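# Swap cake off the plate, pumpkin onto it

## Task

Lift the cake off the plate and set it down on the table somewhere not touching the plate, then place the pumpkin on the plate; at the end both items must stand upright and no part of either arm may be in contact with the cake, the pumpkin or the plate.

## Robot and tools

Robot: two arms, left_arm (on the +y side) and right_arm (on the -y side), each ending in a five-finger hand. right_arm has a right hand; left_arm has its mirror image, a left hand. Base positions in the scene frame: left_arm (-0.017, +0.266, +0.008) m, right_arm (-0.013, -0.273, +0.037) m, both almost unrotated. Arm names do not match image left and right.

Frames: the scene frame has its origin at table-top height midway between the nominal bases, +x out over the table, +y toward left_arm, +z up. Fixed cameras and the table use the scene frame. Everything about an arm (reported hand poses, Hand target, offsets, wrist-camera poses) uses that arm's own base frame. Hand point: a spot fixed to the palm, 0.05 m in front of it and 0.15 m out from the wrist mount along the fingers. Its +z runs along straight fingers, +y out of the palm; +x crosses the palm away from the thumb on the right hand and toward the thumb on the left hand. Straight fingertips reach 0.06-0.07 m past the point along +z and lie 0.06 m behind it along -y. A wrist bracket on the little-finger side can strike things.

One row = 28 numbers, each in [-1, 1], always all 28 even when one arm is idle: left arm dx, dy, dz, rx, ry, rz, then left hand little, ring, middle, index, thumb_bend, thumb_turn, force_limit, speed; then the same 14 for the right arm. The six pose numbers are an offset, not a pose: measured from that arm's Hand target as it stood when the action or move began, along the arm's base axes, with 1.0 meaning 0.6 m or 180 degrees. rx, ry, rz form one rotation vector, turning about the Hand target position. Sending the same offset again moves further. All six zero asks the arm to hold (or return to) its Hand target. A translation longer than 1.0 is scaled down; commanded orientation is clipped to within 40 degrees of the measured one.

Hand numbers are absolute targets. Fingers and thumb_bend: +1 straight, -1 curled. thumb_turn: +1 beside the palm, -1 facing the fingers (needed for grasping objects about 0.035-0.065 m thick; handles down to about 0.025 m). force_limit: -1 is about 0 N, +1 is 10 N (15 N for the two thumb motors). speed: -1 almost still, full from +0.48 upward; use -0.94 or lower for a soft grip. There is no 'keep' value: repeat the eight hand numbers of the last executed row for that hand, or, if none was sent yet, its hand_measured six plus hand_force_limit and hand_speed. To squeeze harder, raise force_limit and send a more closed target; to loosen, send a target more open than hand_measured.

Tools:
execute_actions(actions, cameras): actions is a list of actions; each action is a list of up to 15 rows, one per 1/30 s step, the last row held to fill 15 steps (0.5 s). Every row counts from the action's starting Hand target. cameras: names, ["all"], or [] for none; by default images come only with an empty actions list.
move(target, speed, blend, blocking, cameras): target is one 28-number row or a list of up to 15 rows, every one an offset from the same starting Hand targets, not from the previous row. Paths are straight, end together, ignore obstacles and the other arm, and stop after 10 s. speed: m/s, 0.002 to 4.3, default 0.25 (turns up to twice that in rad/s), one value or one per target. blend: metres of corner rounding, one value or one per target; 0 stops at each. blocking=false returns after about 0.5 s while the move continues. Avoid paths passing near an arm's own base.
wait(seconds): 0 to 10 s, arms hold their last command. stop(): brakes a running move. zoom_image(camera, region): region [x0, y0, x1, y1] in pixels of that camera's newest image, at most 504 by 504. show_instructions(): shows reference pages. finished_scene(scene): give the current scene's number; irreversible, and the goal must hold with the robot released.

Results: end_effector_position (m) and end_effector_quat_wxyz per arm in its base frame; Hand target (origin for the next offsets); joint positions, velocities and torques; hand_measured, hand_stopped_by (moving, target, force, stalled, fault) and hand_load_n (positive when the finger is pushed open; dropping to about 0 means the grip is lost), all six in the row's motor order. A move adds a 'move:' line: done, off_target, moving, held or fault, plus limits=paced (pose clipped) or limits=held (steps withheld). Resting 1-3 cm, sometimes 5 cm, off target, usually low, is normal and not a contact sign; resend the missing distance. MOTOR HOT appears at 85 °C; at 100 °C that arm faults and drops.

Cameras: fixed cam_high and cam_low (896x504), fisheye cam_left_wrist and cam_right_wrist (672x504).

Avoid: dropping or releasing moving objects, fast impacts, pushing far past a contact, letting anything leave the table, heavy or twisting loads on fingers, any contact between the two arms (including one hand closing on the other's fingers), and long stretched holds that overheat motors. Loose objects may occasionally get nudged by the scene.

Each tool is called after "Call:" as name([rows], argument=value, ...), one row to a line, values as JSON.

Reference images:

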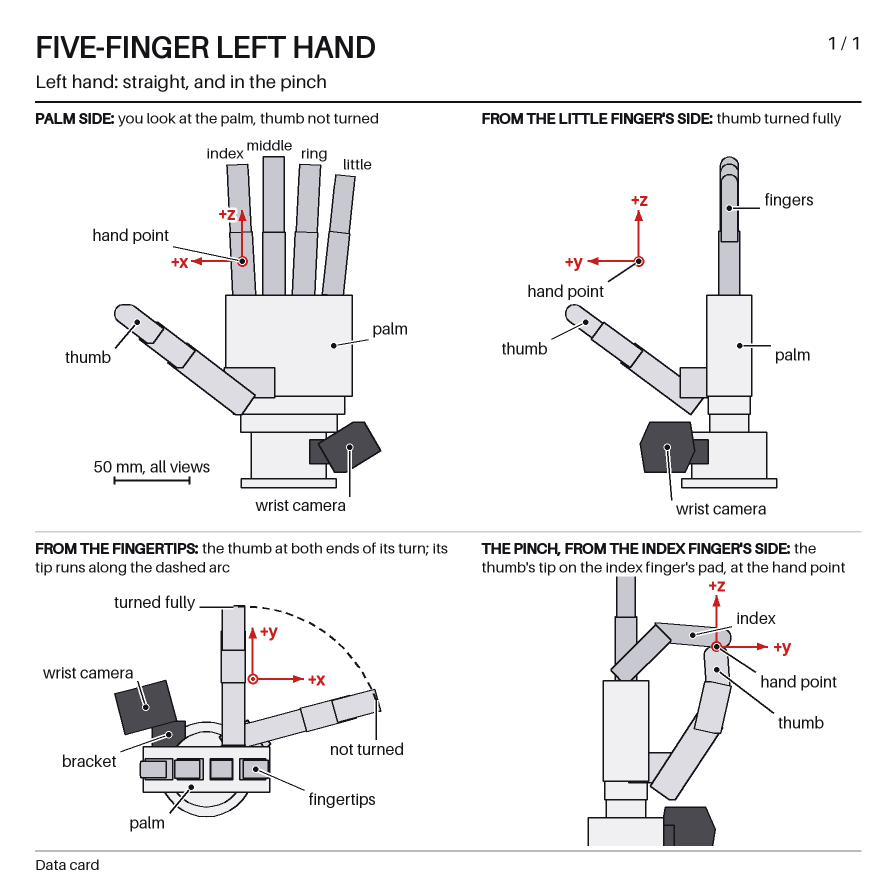

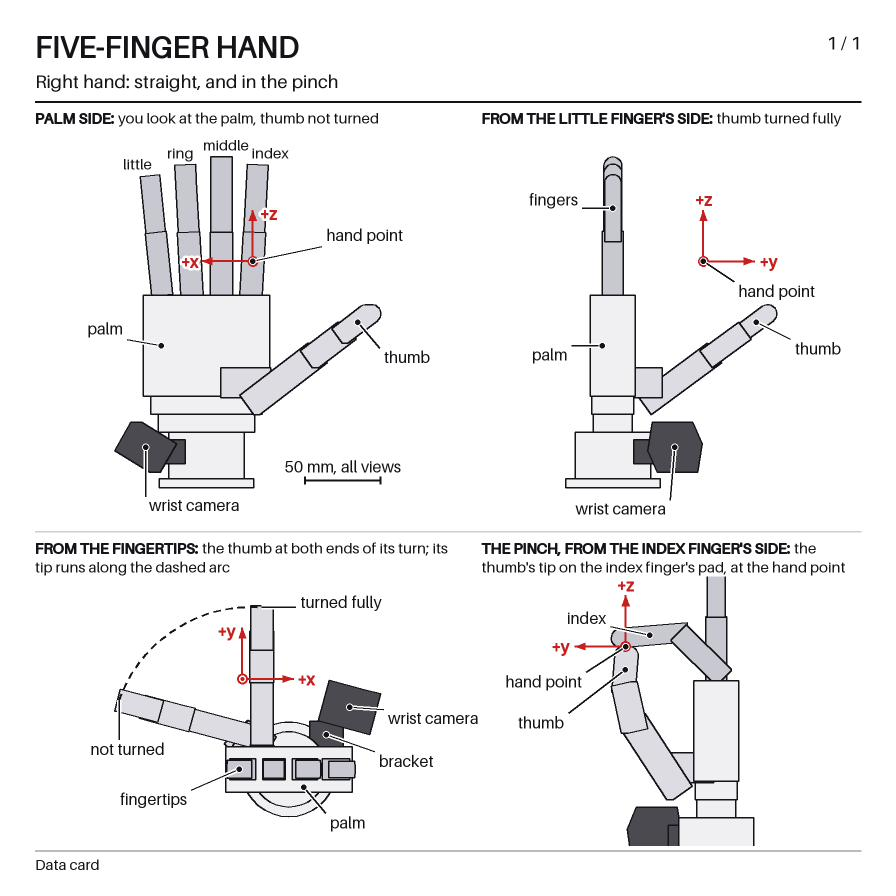

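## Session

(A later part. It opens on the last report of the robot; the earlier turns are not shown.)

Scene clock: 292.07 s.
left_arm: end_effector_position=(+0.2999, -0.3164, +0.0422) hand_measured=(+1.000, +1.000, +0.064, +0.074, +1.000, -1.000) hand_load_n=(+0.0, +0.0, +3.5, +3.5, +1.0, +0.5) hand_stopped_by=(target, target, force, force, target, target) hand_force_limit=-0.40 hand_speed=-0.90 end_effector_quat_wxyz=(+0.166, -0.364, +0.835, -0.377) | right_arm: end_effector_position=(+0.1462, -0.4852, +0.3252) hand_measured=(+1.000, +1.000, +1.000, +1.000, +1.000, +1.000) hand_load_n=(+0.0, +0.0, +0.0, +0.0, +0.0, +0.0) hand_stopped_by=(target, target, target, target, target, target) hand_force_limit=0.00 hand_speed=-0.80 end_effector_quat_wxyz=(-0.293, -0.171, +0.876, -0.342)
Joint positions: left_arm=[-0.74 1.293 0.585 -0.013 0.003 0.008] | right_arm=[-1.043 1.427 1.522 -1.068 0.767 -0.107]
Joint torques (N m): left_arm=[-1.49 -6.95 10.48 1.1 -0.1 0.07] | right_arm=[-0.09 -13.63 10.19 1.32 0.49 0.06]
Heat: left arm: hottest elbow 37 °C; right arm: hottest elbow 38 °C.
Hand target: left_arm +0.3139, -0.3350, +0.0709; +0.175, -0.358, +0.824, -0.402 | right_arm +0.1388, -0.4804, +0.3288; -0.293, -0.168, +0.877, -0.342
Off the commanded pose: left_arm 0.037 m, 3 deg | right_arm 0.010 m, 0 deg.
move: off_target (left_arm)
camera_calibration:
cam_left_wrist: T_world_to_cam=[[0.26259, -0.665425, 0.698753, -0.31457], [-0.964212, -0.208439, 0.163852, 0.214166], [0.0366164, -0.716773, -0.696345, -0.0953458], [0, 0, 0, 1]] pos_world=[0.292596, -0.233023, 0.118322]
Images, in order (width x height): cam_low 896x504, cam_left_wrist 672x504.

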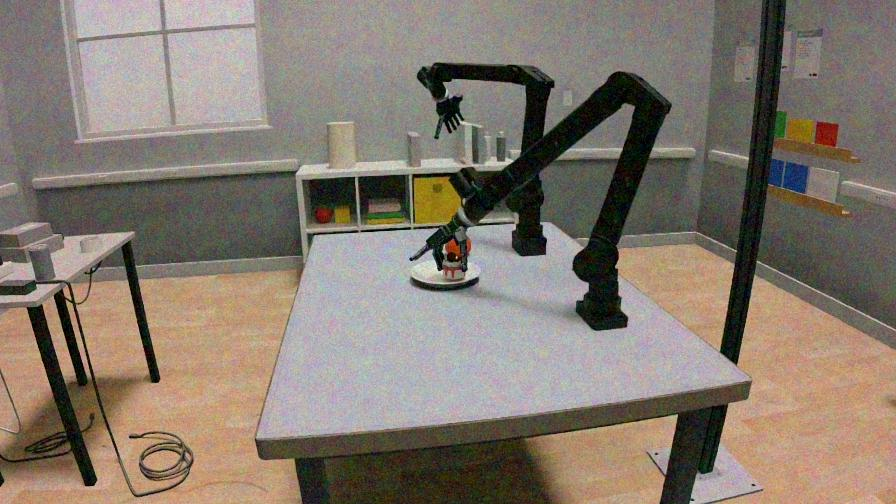

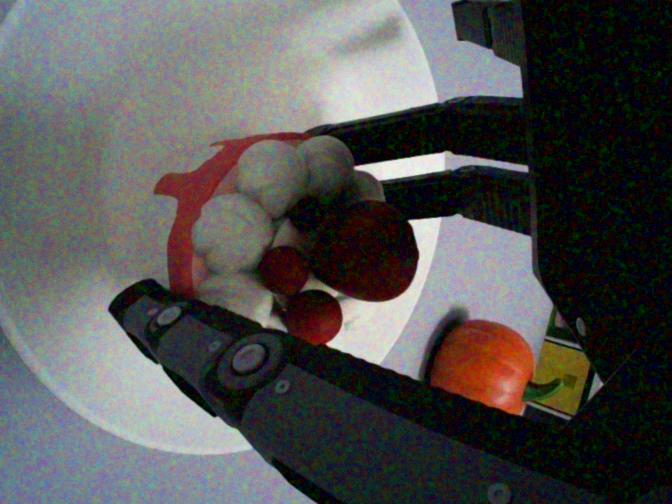

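Call:
move(target=[0,0.02,0.1,0,0,0,1,1,-0.15,-0.15,1,-1,-0.4,-0.9,0,0,0,0,0,0,1,1,1,1,1,1,0,-0.8], speed=0.1, cameras=["cam_low","cam_left_wrist"])

Call:
zoom_image(camera="cam_low", region=[400, 180, 500, 295])

Scene clock: 299.30 s.
left_arm: end_effector_position=(+0.2935, -0.3102, +0.0964) hand_measured=(+1.000, +1.000, +0.064, +0.074, +1.000, -1.000) hand_load_n=(+0.0, +0.0, +3.5, +3.0, +1.0, +0.5) hand_stopped_by=(target, target, force, force, target, target) hand_force_limit=-0.40 hand_speed=-0.90 end_effector_quat_wxyz=(+0.161, -0.364, +0.837, -0.376) | right_arm: end_effector_position=(+0.1462, -0.4852, +0.3252) hand_measured=(+1.000, +1.000, +1.000, +1.000, +1.000, +1.000) hand_load_n=(+0.0, -0.5, +0.0, +0.0, +0.0, -0.5) hand_stopped_by=(target, target, target, target, target, target) hand_force_limit=0.00 hand_speed=-0.80 end_effector_quat_wxyz=(-0.293, -0.171, +0.876, -0.342)
Joint positions: left_arm=[-0.733 1.158 0.653 -0.224 0.018 0.01] | right_arm=[-1.043 1.427 1.522 -1.068 0.767 -0.107]
Joint torques (N m): left_arm=[0.21 -6.07 12.1 0.96 0.08 0.2] | right_arm=[0.32 -13.33 10.19 1.55 0.49 -0.01]
Heat: left arm: hottest elbow 39 °C; right arm: hottest elbow 38 °C.
Hand target: left_arm +0.3139, -0.3230, +0.1310; +0.175, -0.358, +0.824, -0.402 | right_arm +0.1388, -0.4804, +0.3288; -0.293, -0.168, +0.877, -0.342
Off the commanded pose: left_arm 0.042 m, 4 deg | right_arm 0.010 m, 0 deg.
move: off_target (left_arm)
camera_calibration:
cam_left_wrist: T_world_to_cam=[[0.266675, -0.666034, 0.696623, -0.347952], [-0.963444, -0.203475, 0.174277, 0.200864], [0.0256712, -0.717633, -0.695948, -0.0499502], [0, 0, 0, 1]] pos_world=[0.287594, -0.226723, 0.172623]
Images, in order (width x height): cam_low 896x504, cam_left_wrist 672x504.

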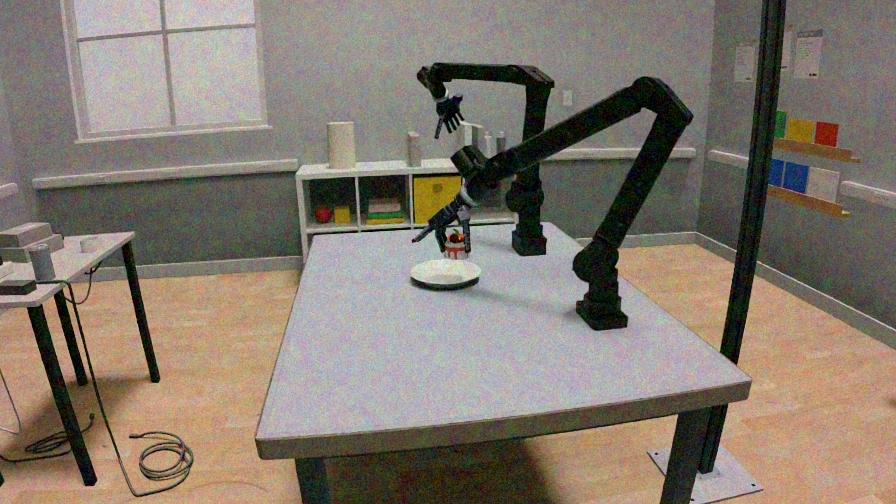

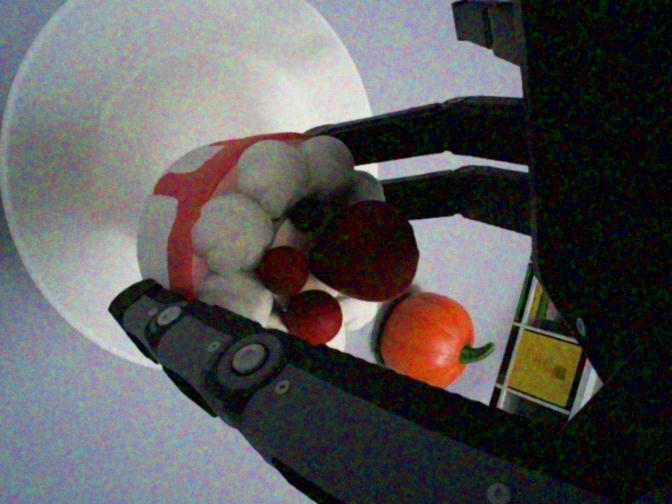

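Scaled by 4.383.

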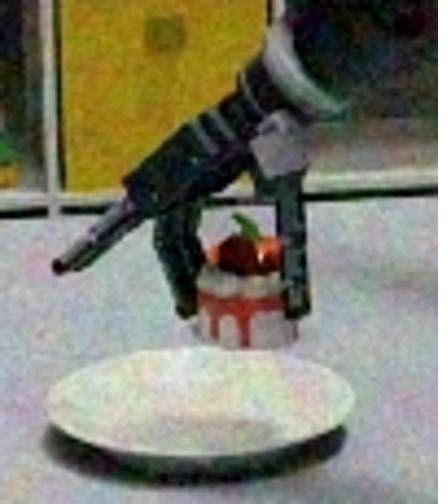

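Call:
move(target=[0.1935,0.3717,0,0,0,0.189,1,1,-0.15,-0.15,1,-1,-0.4,-0.9,0,0,0,0,0,0,1,1,1,1,1,1,0,-0.8], speed=0.15, cameras=["cam_high","cam_low","cam_left_wrist"])

Call:
zoom_image(camera="cam_low", region=[340, 180, 500, 320])

Scene clock: 312.70 s.
left_arm: end_effector_position=(+0.4123, -0.0997, +0.1134) hand_measured=(+1.000, +1.000, +0.064, +0.074, +1.000, -1.000) hand_load_n=(+0.0, +0.0, +3.5, +3.0, +1.0, +0.5) hand_stopped_by=(target, target, force, force, target, target) hand_force_limit=-0.40 hand_speed=-0.90 end_effector_quat_wxyz=(+0.274, -0.584, +0.693, -0.322) | right_arm: end_effector_position=(+0.1462, -0.4852, +0.3252) hand_measured=(+1.000, +1.000, +1.000, +1.000, +1.000, +1.000) hand_load_n=(+0.0, +0.0, +0.0, +0.0, +0.0, -0.5) hand_stopped_by=(target, target, target, target, target, target) hand_force_limit=0.00 hand_speed=-0.80 end_effector_quat_wxyz=(-0.293, -0.171, +0.876, -0.342)
Joint positions: left_arm=[-0.164 1.107 0.653 -0.244 0 0.007] | right_arm=[-1.043 1.427 1.522 -1.068 0.767 -0.107]
Joint torques (N m): left_arm=[0.21 -4.01 10.97 1.55 -0.08 0.09] | right_arm=[0.44 -14.21 9.81 1.37 0.39 0.01]
Heat: left arm: hottest elbow 41 °C; right arm: hottest elbow 38 °C.
Hand target: left_arm +0.4301, -0.0999, +0.1311; +0.285, -0.584, +0.683, -0.333 | right_arm +0.1388, -0.4804, +0.3288; -0.293, -0.168, +0.877, -0.342
Off the commanded pose: left_arm 0.025 m, 2 deg | right_arm 0.010 m, 0 deg.
move: off_target (left_arm)
camera_calibration:
cam_left_wrist: T_world_to_cam=[[0.566692, -0.411867, 0.7136, -0.351563], [-0.697165, -0.701281, 0.148884, 0.19866], [0.439114, -0.581868, -0.68455, -0.0483472], [0, 0, 0, 1]] pos_world=[0.358957, -0.033612, 0.188202]
Images, in order (width x height): cam_high 896x504, cam_low 896x504, cam_left_wrist 672x504.

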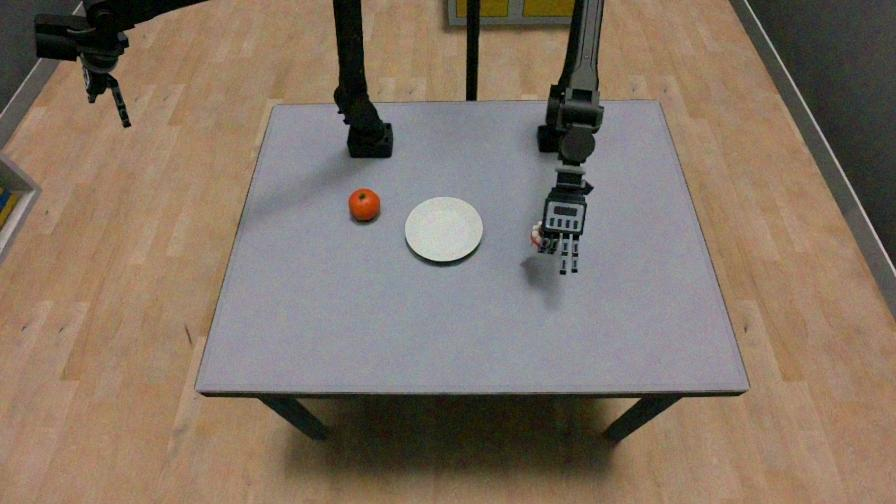

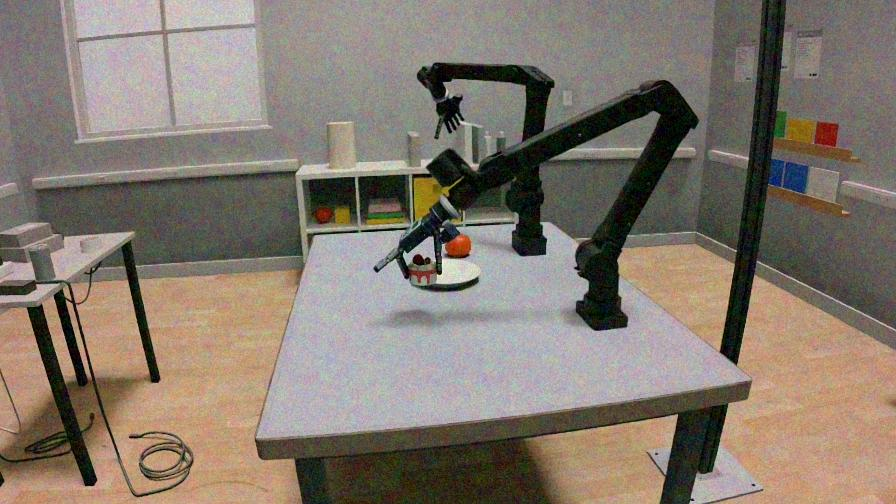

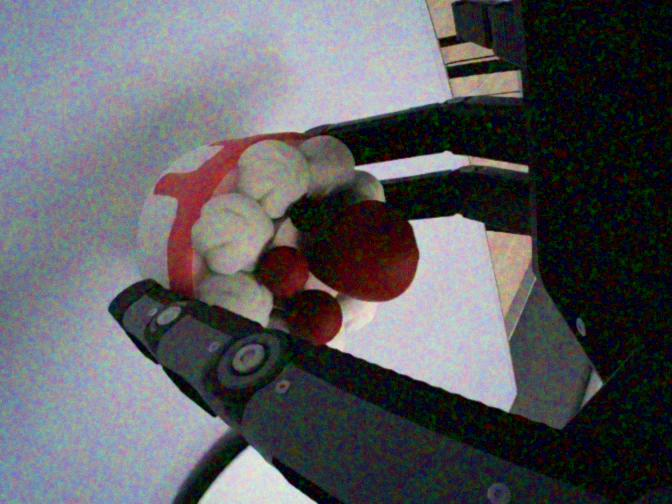

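Scaled by 3.150.

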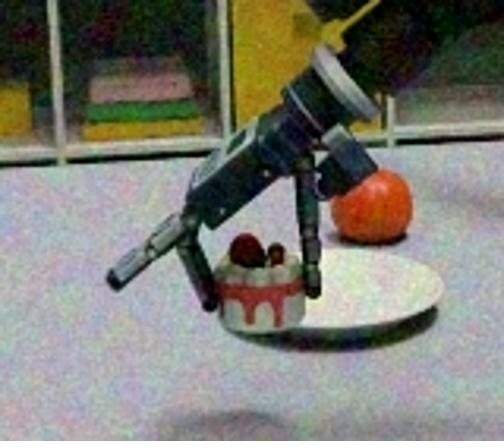

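Call:
move(target=[-0.01,0,-0.14,0,0,0,1,1,-0.15,-0.15,1,-1,-0.4,-0.9,0,0,0,0,0,0,1,1,1,1,1,1,0,-0.8], speed=0.08, cameras=["cam_low"])

Call:
zoom_image(camera="cam_low", region=[340, 220, 480, 340])

Scene clock: 319.97 s.
left_arm: end_effector_position=(+0.4197, -0.1007, +0.0473) hand_measured=(+1.000, +1.000, +0.064, +0.074, +1.000, -1.000) hand_load_n=(+0.0, +0.0, +3.5, +3.5, +1.0, +0.0) hand_stopped_by=(target, target, force, force, target, target) hand_force_limit=-0.40 hand_speed=-0.90 end_effector_quat_wxyz=(+0.281, -0.581, +0.689, -0.329) | right_arm: end_effector_position=(+0.1462, -0.4852, +0.3252) hand_measured=(+1.000, +1.000, +1.000, +1.000, +1.000, +1.000) hand_load_n=(+0.0, +0.0, +0.0, +0.0, +0.0, +0.0) hand_stopped_by=(target, target, target, target, target, target) hand_force_limit=0.00 hand_speed=-0.80 end_effector_quat_wxyz=(-0.293, -0.171, +0.876, -0.342)
Joint positions: left_arm=[-0.164 1.257 0.545 0.036 -0.001 0.005] | right_arm=[-1.043 1.427 1.522 -1.068 0.767 -0.107]
Joint torques (N m): left_arm=[-0.44 -4.84 7.05 2.47 -0.13 0.05] | right_arm=[-0.26 -13.57 10.11 1.31 0.44 0.01]
Heat: left arm: hottest elbow 42 °C; right arm: hottest elbow 38 °C.
Hand target: left_arm +0.4241, -0.0999, +0.0470; +0.285, -0.584, +0.683, -0.333 | right_arm +0.1388, -0.4804, +0.3288; -0.293, -0.168, +0.877, -0.342
Off the commanded pose: left_arm 0.004 m, 1 deg | right_arm 0.010 m, 0 deg.
move: done
Images, in order (width x height): cam_low 896x504.

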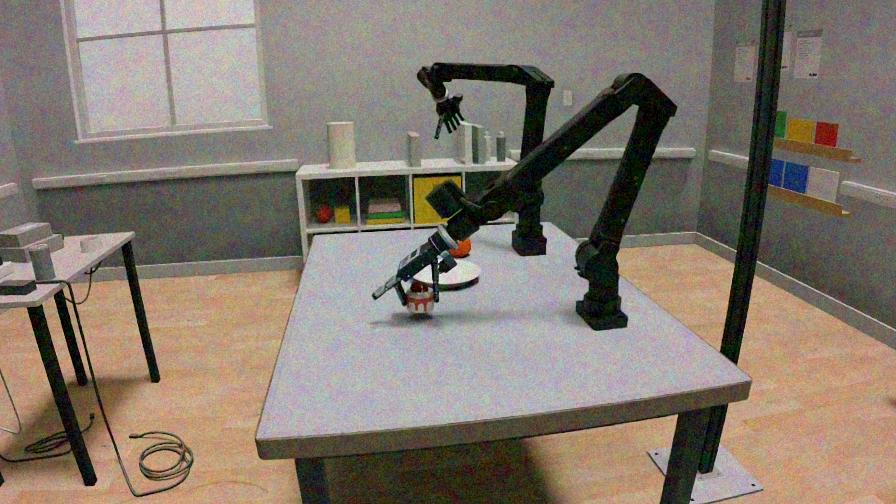

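Scaled by 3.600.

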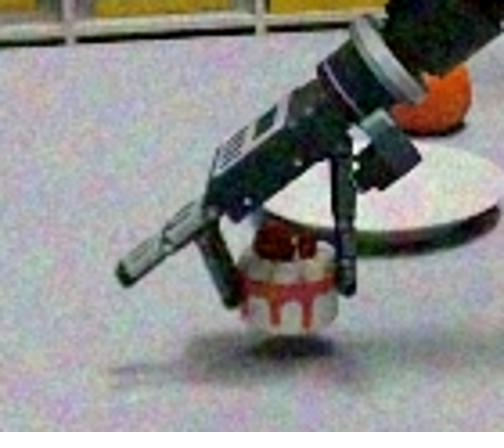

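Call:
move(target=[0,0,-0.035,0,0,0,1,1,-0.15,-0.15,1,-1,-0.4,-0.9,0,0,0,0,0,0,1,1,1,1,1,1,0,-0.8], speed=0.04, cameras=["cam_low"])

Call:
zoom_image(camera="cam_low", region=[370, 250, 470, 340])

Scene clock: 326.23 s.
left_arm: end_effector_position=(+0.4208, -0.1009, +0.0274) hand_measured=(+1.000, +1.000, +0.064, +0.074, +1.000, -1.000) hand_load_n=(+0.0, +0.0, +3.5, +3.0, +1.0, +0.5) hand_stopped_by=(target, target, force, force, target, target) hand_force_limit=-0.40 hand_speed=-0.90 end_effector_quat_wxyz=(+0.282, -0.581, +0.689, -0.330) | right_arm: end_effector_position=(+0.1462, -0.4852, +0.3252) hand_measured=(+1.000, +1.000, +1.000, +1.000, +1.000, +1.000) hand_load_n=(+0.0, +0.0, +0.0, +0.0, +0.0, +0.0) hand_stopped_by=(target, target, target, target, target, target) hand_force_limit=0.00 hand_speed=-0.80 end_effector_quat_wxyz=(-0.293, -0.171, +0.876, -0.342)
Joint positions: left_arm=[-0.164 1.314 0.521 0.12 -0.001 0.005] | right_arm=[-1.043 1.427 1.522 -1.068 0.767 -0.107]
Joint torques (N m): left_arm=[-0.09 -4.84 6.5 2.41 -0.12 0.08] | right_arm=[-0.44 -14.21 10.06 1.43 0.47 0.08]
Heat: left arm: hottest elbow 41 °C; right arm: hottest elbow 38 °C.
Hand target: left_arm +0.4241, -0.0999, +0.0261; +0.285, -0.584, +0.683, -0.333 | right_arm +0.1388, -0.4804, +0.3288; -0.293, -0.168, +0.877, -0.342
Off the commanded pose: left_arm 0.004 m, 1 deg | right_arm 0.010 m, 0 deg.
move: done
Images, in order (width x height): cam_low 896x504.

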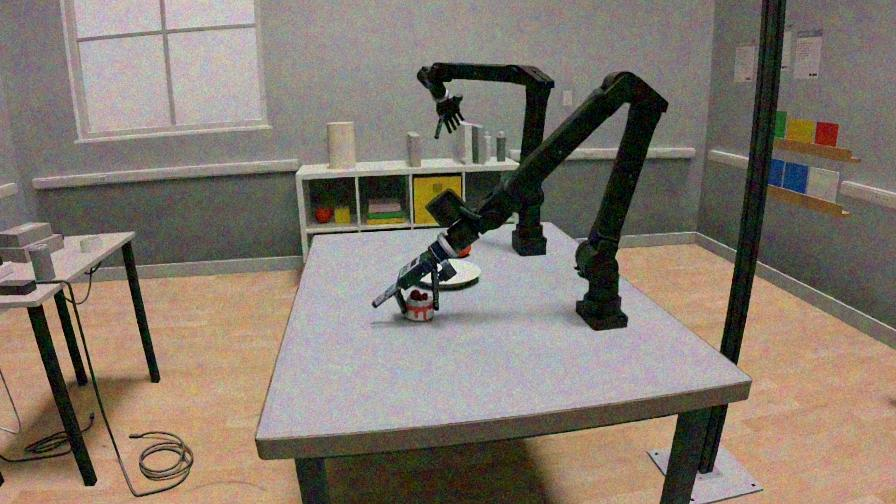

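Scaled by 5.040.

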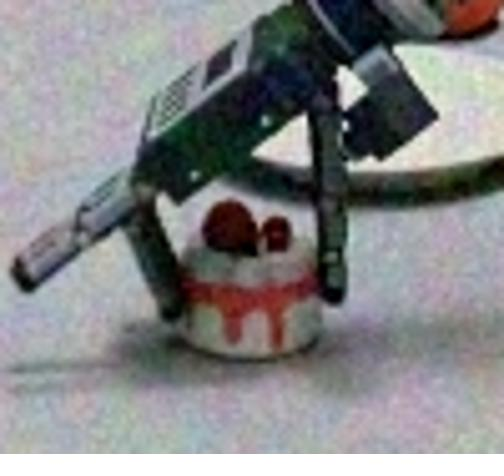

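Call:
move(target=[0,0,-0.0083,0,0,0,1,1,-0.15,-0.15,1,-1,-0.4,-0.9,0,0,0,0,0,0,1,1,1,1,1,1,0,-0.8], speed=0.04, cameras=["cam_low","cam_left_wrist"])

Call:
zoom_image(camera="cam_low", region=[370, 250, 470, 340])

Scene clock: 331.20 s.
left_arm: end_effector_position=(+0.4226, -0.1012, +0.0249) hand_measured=(+1.000, +1.000, +0.064, +0.074, +1.000, -1.000) hand_load_n=(+0.0, +0.0, +3.5, +3.0, +1.0, +0.5) hand_stopped_by=(target, target, force, force, target, target) hand_force_limit=-0.40 hand_speed=-0.90 end_effector_quat_wxyz=(+0.284, -0.580, +0.687, -0.332) | right_arm: end_effector_position=(+0.1462, -0.4852, +0.3252) hand_measured=(+1.000, +1.000, +1.000, +1.000, +1.000, +1.000) hand_load_n=(+0.0, +0.0, +0.0, +0.0, +0.0, +0.0) hand_stopped_by=(target, target, target, target, target, target) hand_force_limit=0.00 hand_speed=-0.80 end_effector_quat_wxyz=(-0.293, -0.171, +0.876, -0.342)
Joint positions: left_arm=[-0.164 1.326 0.518 0.142 -0.001 0.005] | right_arm=[-1.043 1.427 1.522 -1.068 0.767 -0.107]
Joint torques (N m): left_arm=[-0.03 -5.71 6.37 2.24 -0.12 0.07] | right_arm=[0.21 -14.8 10.04 1.36 0.42 -0.04]
Heat: left arm: hottest elbow 40 °C; right arm: hottest elbow 38 °C.
Hand target: left_arm +0.4241, -0.0999, +0.0211; +0.285, -0.584, +0.683, -0.333 | right_arm +0.1388, -0.4804, +0.3288; -0.293, -0.168, +0.877, -0.342
Off the commanded pose: left_arm 0.004 m, 1 deg | right_arm 0.010 m, 0 deg.
move: done
camera_calibration:
cam_left_wrist: T_world_to_cam=[[0.545163, -0.406446, 0.733211, -0.285688], [-0.699841, -0.702162, 0.131117, 0.219374], [0.461541, -0.584611, -0.667241, -0.12459], [0, 0, 0, 1]] pos_world=[0.366777, -0.0349178, 0.0975746]
Images, in order (width x height): cam_low 896x504, cam_left_wrist 672x504.

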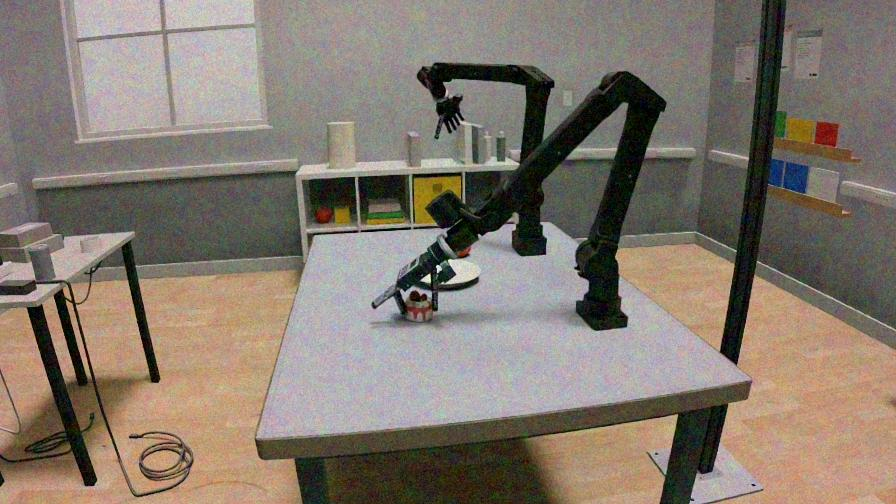

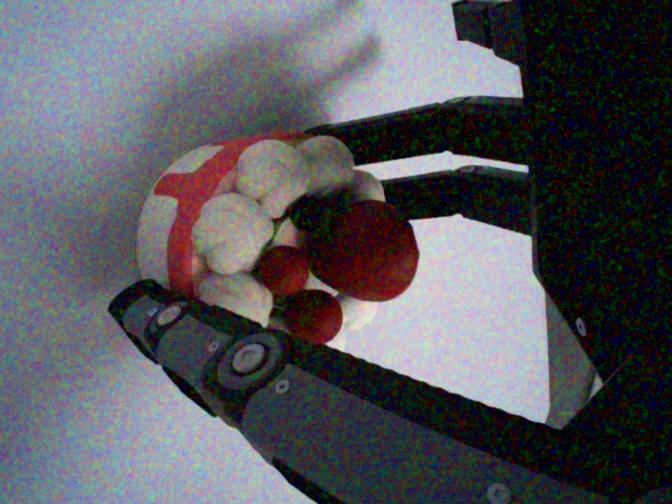

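Scaled by 5.040.

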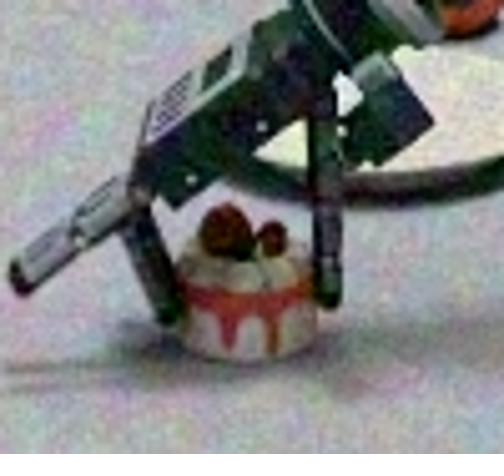

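Call:
move(target=[0,0,0,0,0,0,1,1,0.5,0.5,1,-1,-0.4,-0.8,0,0,0,0,0,0,1,1,1,1,1,1,0,-0.8], speed=0.04, cameras=["cam_low","cam_left_wrist"])

Call:
zoom_image(camera="cam_low", region=[370, 250, 470, 340])

Scene clock: 339.60 s.
left_arm: end_effector_position=(+0.4225, -0.1012, +0.0243) hand_measured=(+1.000, +1.000, +0.500, +0.500, +1.000, -1.000) hand_load_n=(-0.5, +0.0, +0.0, +0.0, +0.0, +0.0) hand_stopped_by=(target, target, target, target, target, target) hand_force_limit=-0.40 hand_speed=-0.80 end_effector_quat_wxyz=(+0.283, -0.580, +0.688, -0.332) | right_arm: end_effector_position=(+0.1462, -0.4852, +0.3252) hand_measured=(+1.000, +1.000, +1.000, +1.000, +1.000, +1.000) hand_load_n=(+0.0, +0.0, +0.0, +0.0, +0.0, +0.0) hand_stopped_by=(target, target, target, target, target, target) hand_force_limit=0.00 hand_speed=-0.80 end_effector_quat_wxyz=(-0.293, -0.171, +0.876, -0.342)
Joint positions: left_arm=[-0.164 1.327 0.518 0.142 -0.001 0.005] | right_arm=[-1.043 1.427 1.522 -1.068 0.767 -0.107]
Joint torques (N m): left_arm=[-0.32 -4.95 6.22 2.39 -0.12 0.07] | right_arm=[-0.73 -13.68 10.07 1.42 0.45 0.04]
Heat: left arm: hottest elbow 39 °C; right arm: hottest elbow 38 °C.
Hand target: left_arm +0.4241, -0.0999, +0.0211; +0.285, -0.584, +0.683, -0.333 | right_arm +0.1388, -0.4804, +0.3288; -0.293, -0.168, +0.877, -0.342
Off the commanded pose: left_arm 0.004 m, 1 deg | right_arm 0.010 m, 0 deg.
move: done
camera_calibration:
cam_left_wrist: T_world_to_cam=[[0.546468, -0.406244, 0.732351, -0.285655], [-0.699424, -0.702357, 0.132291, 0.219095], [0.460629, -0.584517, -0.667952, -0.12447], [0, 0, 0, 1]] pos_world=[0.366676, -0.0349181, 0.0970758]
Images, in order (width x height): cam_low 896x504, cam_left_wrist 672x504.

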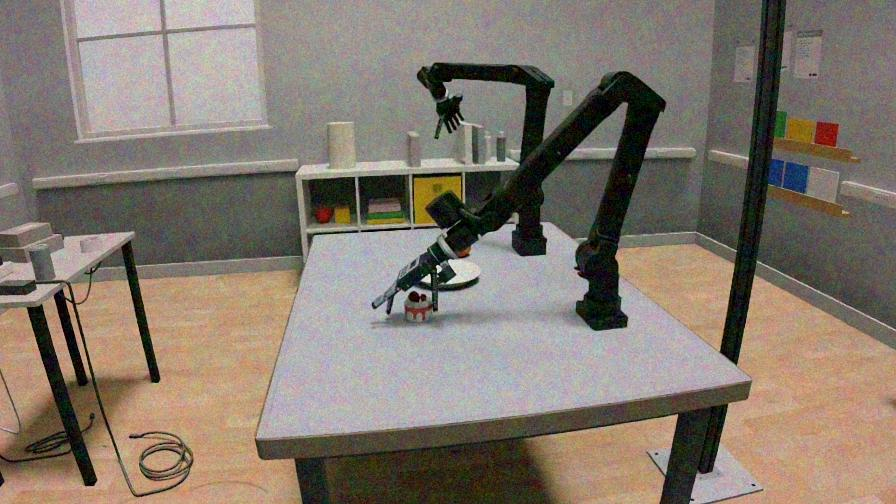

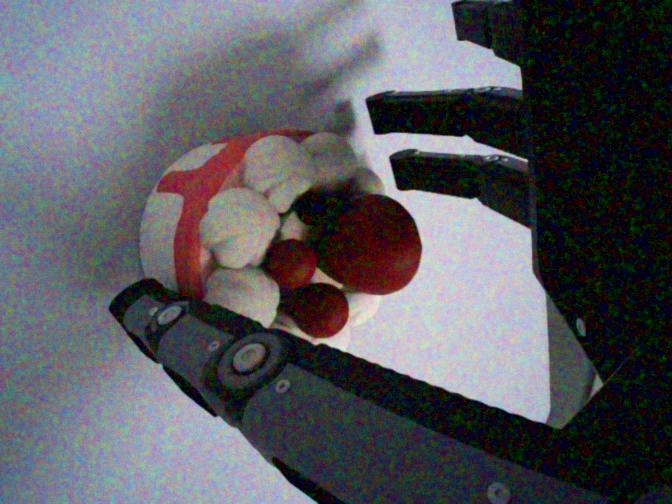

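Scaled by 5.040.

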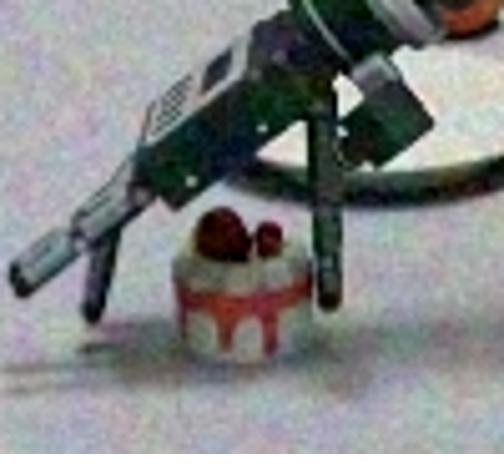

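Call:
move([
  [0,0,0.01,0,0,0,1,1,1,1,1,-1,0,0,0,0,0,0,0,0,1,1,1,1,1,1,0,-0.8],
  [0,0,0.3,0,0,0,1,1,1,1,1,-1,0,0,0,0,0,0,0,0,1,1,1,1,1,1,0,-0.8],
], speed=0.08, cameras=["cam_high","cam_low","cam_left_wrist"])

Call:
zoom_image(camera="cam_low", region=[340, 200, 500, 340])

Scene clock: 369.47 s.
left_arm: end_effector_position=(+0.4049, -0.0983, +0.1634) hand_measured=(+1.000, +1.000, +1.000, +1.000, +1.000, -1.000) hand_load_n=(+0.0, +0.0, +0.0, +0.0, +0.0, +0.0) hand_stopped_by=(target, target, target, target, target, target) hand_force_limit=0.00 hand_speed=0.00 end_effector_quat_wxyz=(+0.265, -0.589, +0.697, -0.311) | right_arm: end_effector_position=(+0.1462, -0.4852, +0.3252) hand_measured=(+1.000, +1.000, +1.000, +1.000, +1.000, +1.000) hand_load_n=(-0.5, +0.0, +0.0, +0.0, +0.5, +0.0) hand_stopped_by=(target, target, target, target, target, target) hand_force_limit=0.00 hand_speed=-0.80 end_effector_quat_wxyz=(-0.293, -0.171, +0.876, -0.342)
Joint positions: left_arm=[-0.164 1.038 0.762 -0.453 -0.001 0.004] | right_arm=[-1.043 1.427 1.522 -1.068 0.767 -0.107]
Joint torques (N m): left_arm=[-0.21 -5.36 12.96 1.14 -0.11 0.08] | right_arm=[-0.97 -14.21 10.02 1.22 0.37 0.04]
Heat: left arm: hottest elbow 38 °C; right arm: hottest elbow 39 °C.
Hand target: left_arm +0.4240, -0.0999, +0.2011; +0.285, -0.584, +0.683, -0.333 | right_arm +0.1388, -0.4804, +0.3288; -0.293, -0.168, +0.877, -0.342
Off the commanded pose: left_arm 0.042 m, 4 deg | right_arm 0.010 m, 0 deg.
move: off_target (left_arm)
camera_calibration:
cam_left_wrist: T_world_to_cam=[[0.589802, -0.413029, 0.693931, -0.388717], [-0.69014, -0.704012, 0.167551, 0.180793], [0.419333, -0.577732, -0.700276, 0.000967786], [0, 0, 0, 1]] pos_world=[0.353633, -0.0327115, 0.240129]
Images, in order (width x height): cam_high 896x504, cam_low 896x504, cam_left_wrist 672x504.

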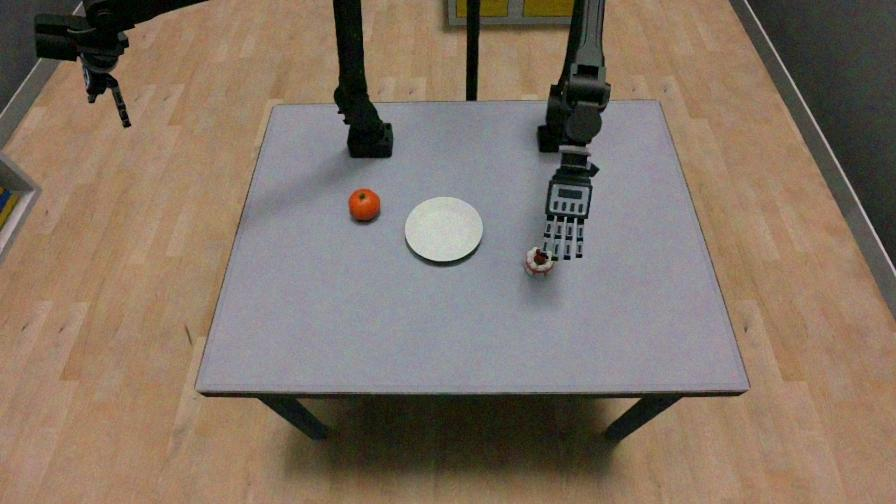

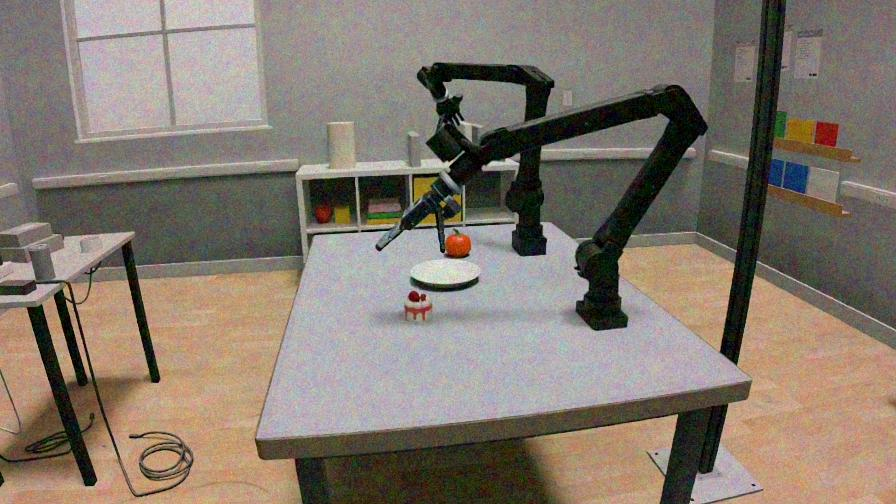

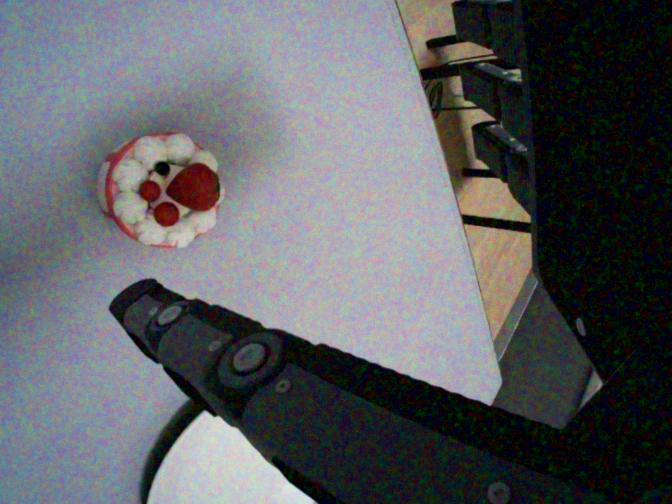

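Scaled by 3.150.

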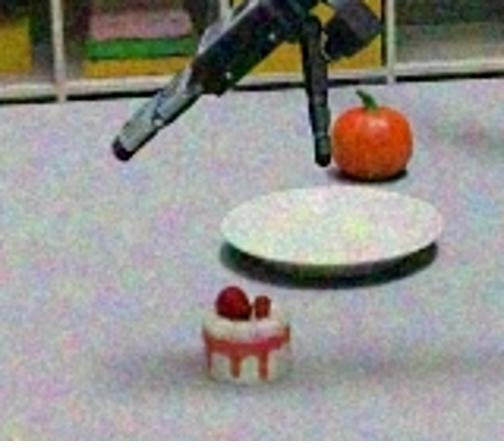

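Call:
move(target=[-0.298,-0.725,0.015,0,0,-0.294,1,1,0.75,0.75,1,-1,0,0,0,0,0,0,0,0,1,1,1,1,1,1,0,-0.8], speed=0.22, cameras=["cam_high","cam_low","cam_left_wrist"])

Call:
zoom_image(camera="cam_low", region=[340, 180, 500, 320])

Scene clock: 378.77 s.
left_arm: end_effector_position=(+0.2342, -0.5103, +0.1810) hand_measured=(+1.000, +1.000, +0.750, +0.750, +1.000, -1.000) hand_load_n=(+0.0, +0.0, +0.0, +0.0, +0.0, +0.0) hand_stopped_by=(target, target, target, target, target, target) hand_force_limit=0.00 hand_speed=0.00 end_effector_quat_wxyz=(+0.100, -0.227, +0.884, -0.396) | right_arm: end_effector_position=(+0.1462, -0.4852, +0.3252) hand_measured=(+1.000, +1.000, +1.000, +1.000, +1.000, +1.000) hand_load_n=(+0.0, +0.0, +0.5, +0.0, +0.0, +0.0) hand_stopped_by=(target, target, target, target, target, target) hand_force_limit=0.00 hand_speed=-0.80 end_effector_quat_wxyz=(-0.293, -0.171, +0.876, -0.342)
Joint positions: left_arm=[-1.087 1.426 1.132 -0.435 -0.011 -0.014] | right_arm=[-1.043 1.427 1.522 -1.068 0.767 -0.107]
Joint torques (N m): left_arm=[-0.79 -8.53 13.03 1.99 0.05 0.22] | right_arm=[0.09 -13.45 10.09 1.37 0.45 0.02]
Heat: left arm: hottest elbow 39 °C; right arm: hottest elbow 39 °C.
Hand target: left_arm +0.2452, -0.5349, +0.2099; +0.106, -0.218, +0.872, -0.425 | right_arm +0.1388, -0.4804, +0.3288; -0.293, -0.168, +0.877, -0.342
Off the commanded pose: left_arm 0.040 m, 4 deg | right_arm 0.010 m, 0 deg.
move: off_target (left_arm)
camera_calibration:
cam_left_wrist: T_world_to_cam=[[0.04469, -0.715933, 0.696737, -0.497804], [-0.979082, 0.10719, 0.172943, 0.25063], [-0.198499, -0.689891, -0.696167, -0.0664647], [0, 0, 0, 1]] pos_world=[0.254441, -0.429113, 0.257223]
Images, in order (width x height): cam_high 896x504, cam_low 896x504, cam_left_wrist 672x504.

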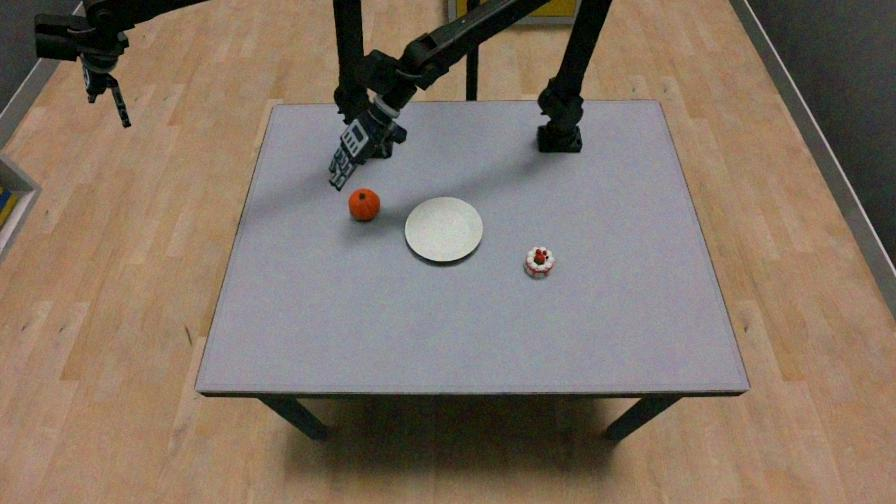

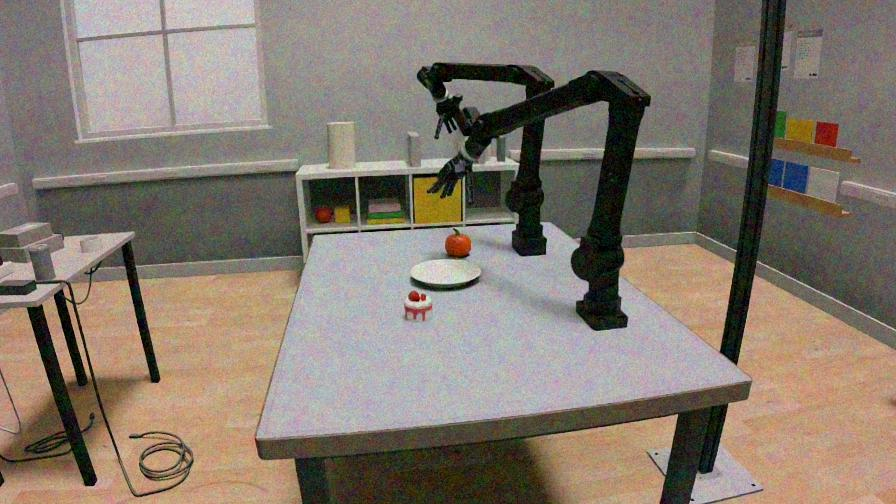

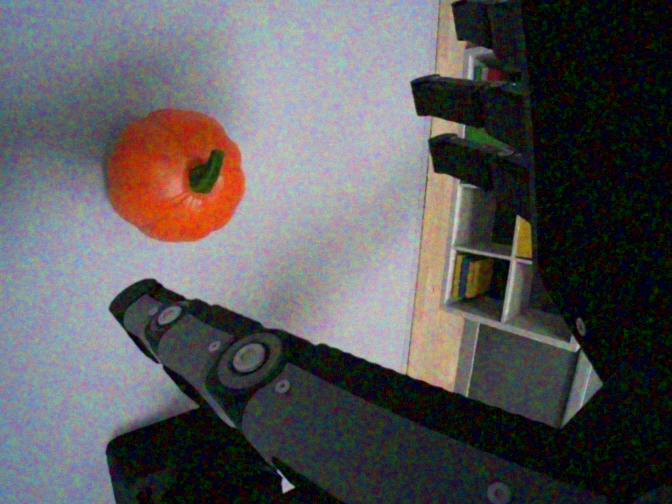

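Scaled by 3.150.

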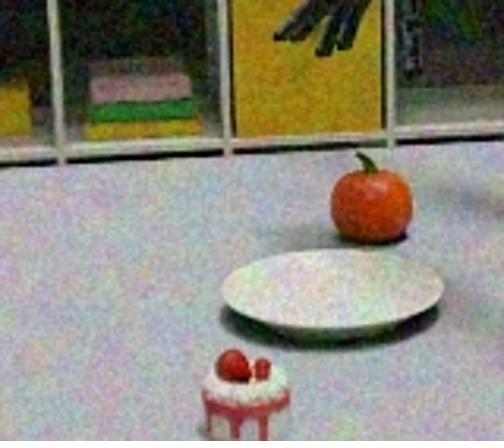

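Call:
move(target=[-0.0078,0.0232,-0.215,0,0,0,1,1,0.75,0.75,1,-1,0,0,0,0,0,0,0,0,1,1,1,1,1,1,0,-0.8], speed=0.1, cameras=["cam_high","cam_low","cam_left_wrist"])

Call:
zoom_image(camera="cam_low", region=[410, 180, 510, 280])

Call:
zoom_image(camera="cam_high", region=[310, 130, 430, 240])

Scene clock: 395.13 s.
left_arm: end_effector_position=(+0.2375, -0.5180, +0.0826) hand_measured=(+1.000, +1.000, +0.750, +0.750, +1.000, -1.000) hand_load_n=(+0.0, +0.0, +0.0, +0.0, +0.0, +0.0) hand_stopped_by=(target, target, target, target, target, target) hand_force_limit=0.00 hand_speed=0.00 end_effector_quat_wxyz=(+0.104, -0.222, +0.874, -0.420) | right_arm: end_effector_position=(+0.1462, -0.4852, +0.3252) hand_measured=(+1.000, +1.000, +1.000, +1.000, +1.000, +1.000) hand_load_n=(+0.0, +0.0, +0.0, +0.0, +0.0, +0.0) hand_stopped_by=(target, target, target, target, target, target) hand_force_limit=0.00 hand_speed=-0.80 end_effector_quat_wxyz=(-0.293, -0.171, +0.876, -0.342)
Joint positions: left_arm=[-1.087 1.546 0.952 -0.082 -0.006 -0.011] | right_arm=[-1.043 1.427 1.522 -1.068 0.767 -0.107]
Joint torques (N m): left_arm=[-0.15 -9 7.58 2.26 0.08 0.22] | right_arm=[-0.44 -13.98 9.92 1.36 0.44 0.04]
Heat: left arm: hottest elbow 40 °C; right arm: hottest elbow 39 °C.
Hand target: left_arm +0.2405, -0.5211, +0.0812; +0.106, -0.218, +0.872, -0.425 | right_arm +0.1388, -0.4804, +0.3288; -0.293, -0.168, +0.877, -0.342
Off the commanded pose: left_arm 0.005 m, 1 deg | right_arm 0.010 m, 0 deg.
move: done
camera_calibration:
cam_left_wrist: T_world_to_cam=[[0.0233743, -0.682579, 0.730438, -0.415347], [-0.982354, 0.119935, 0.143513, 0.281527], [-0.185564, -0.720903, -0.667731, -0.161151], [0, 0, 0, 1]] pos_world=[0.256364, -0.433446, 0.155377]
Images, in order (width x height): cam_high 896x504, cam_low 896x504, cam_left_wrist 672x504.

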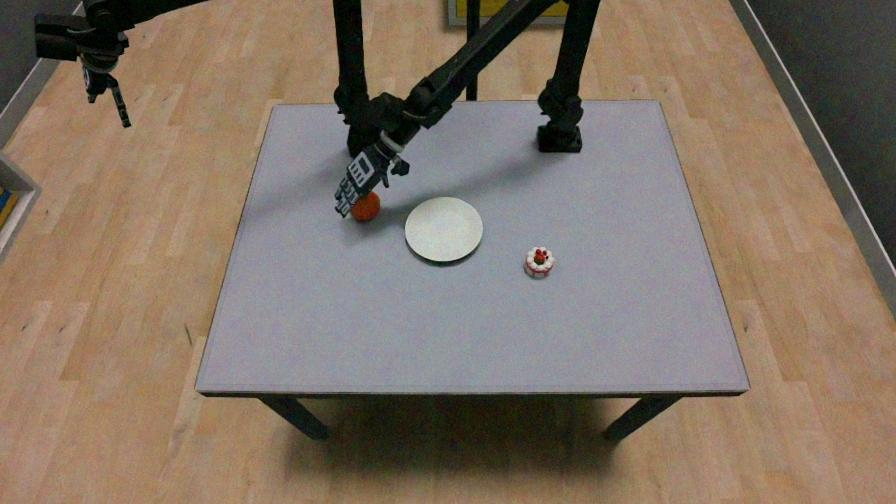

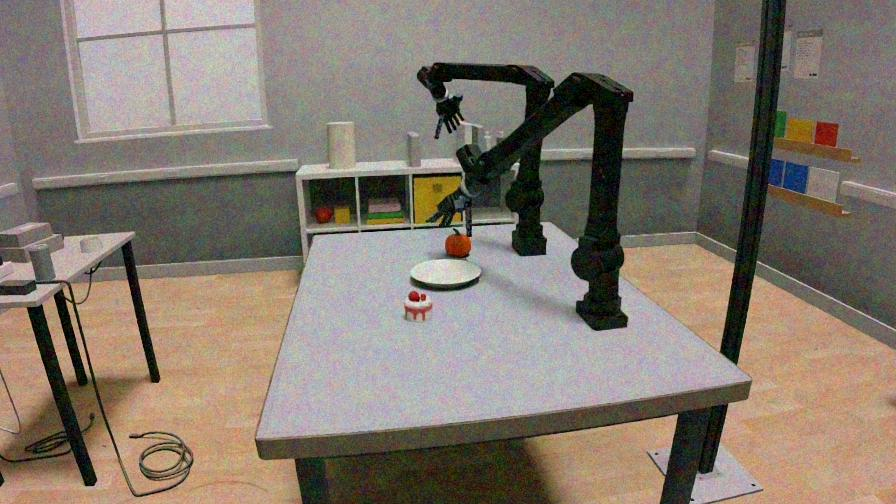

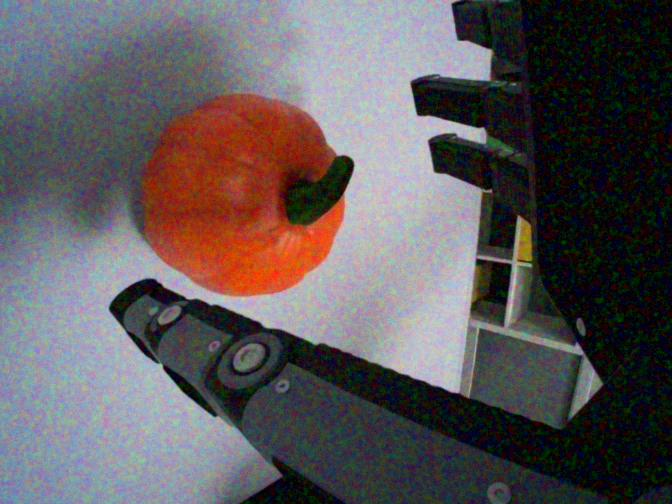

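Scaled by 5.040.

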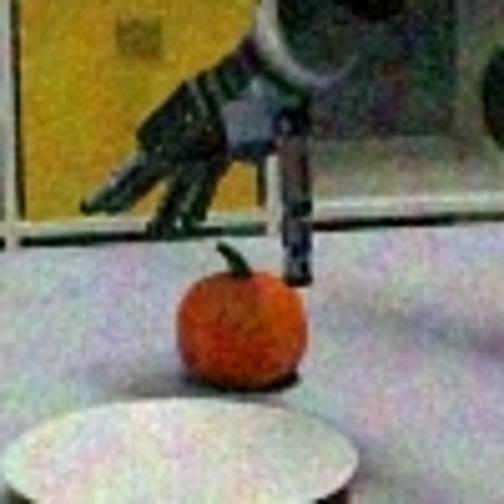

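Scaled by 4.200.

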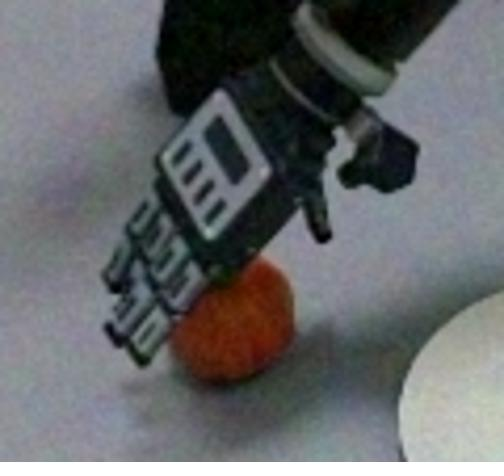

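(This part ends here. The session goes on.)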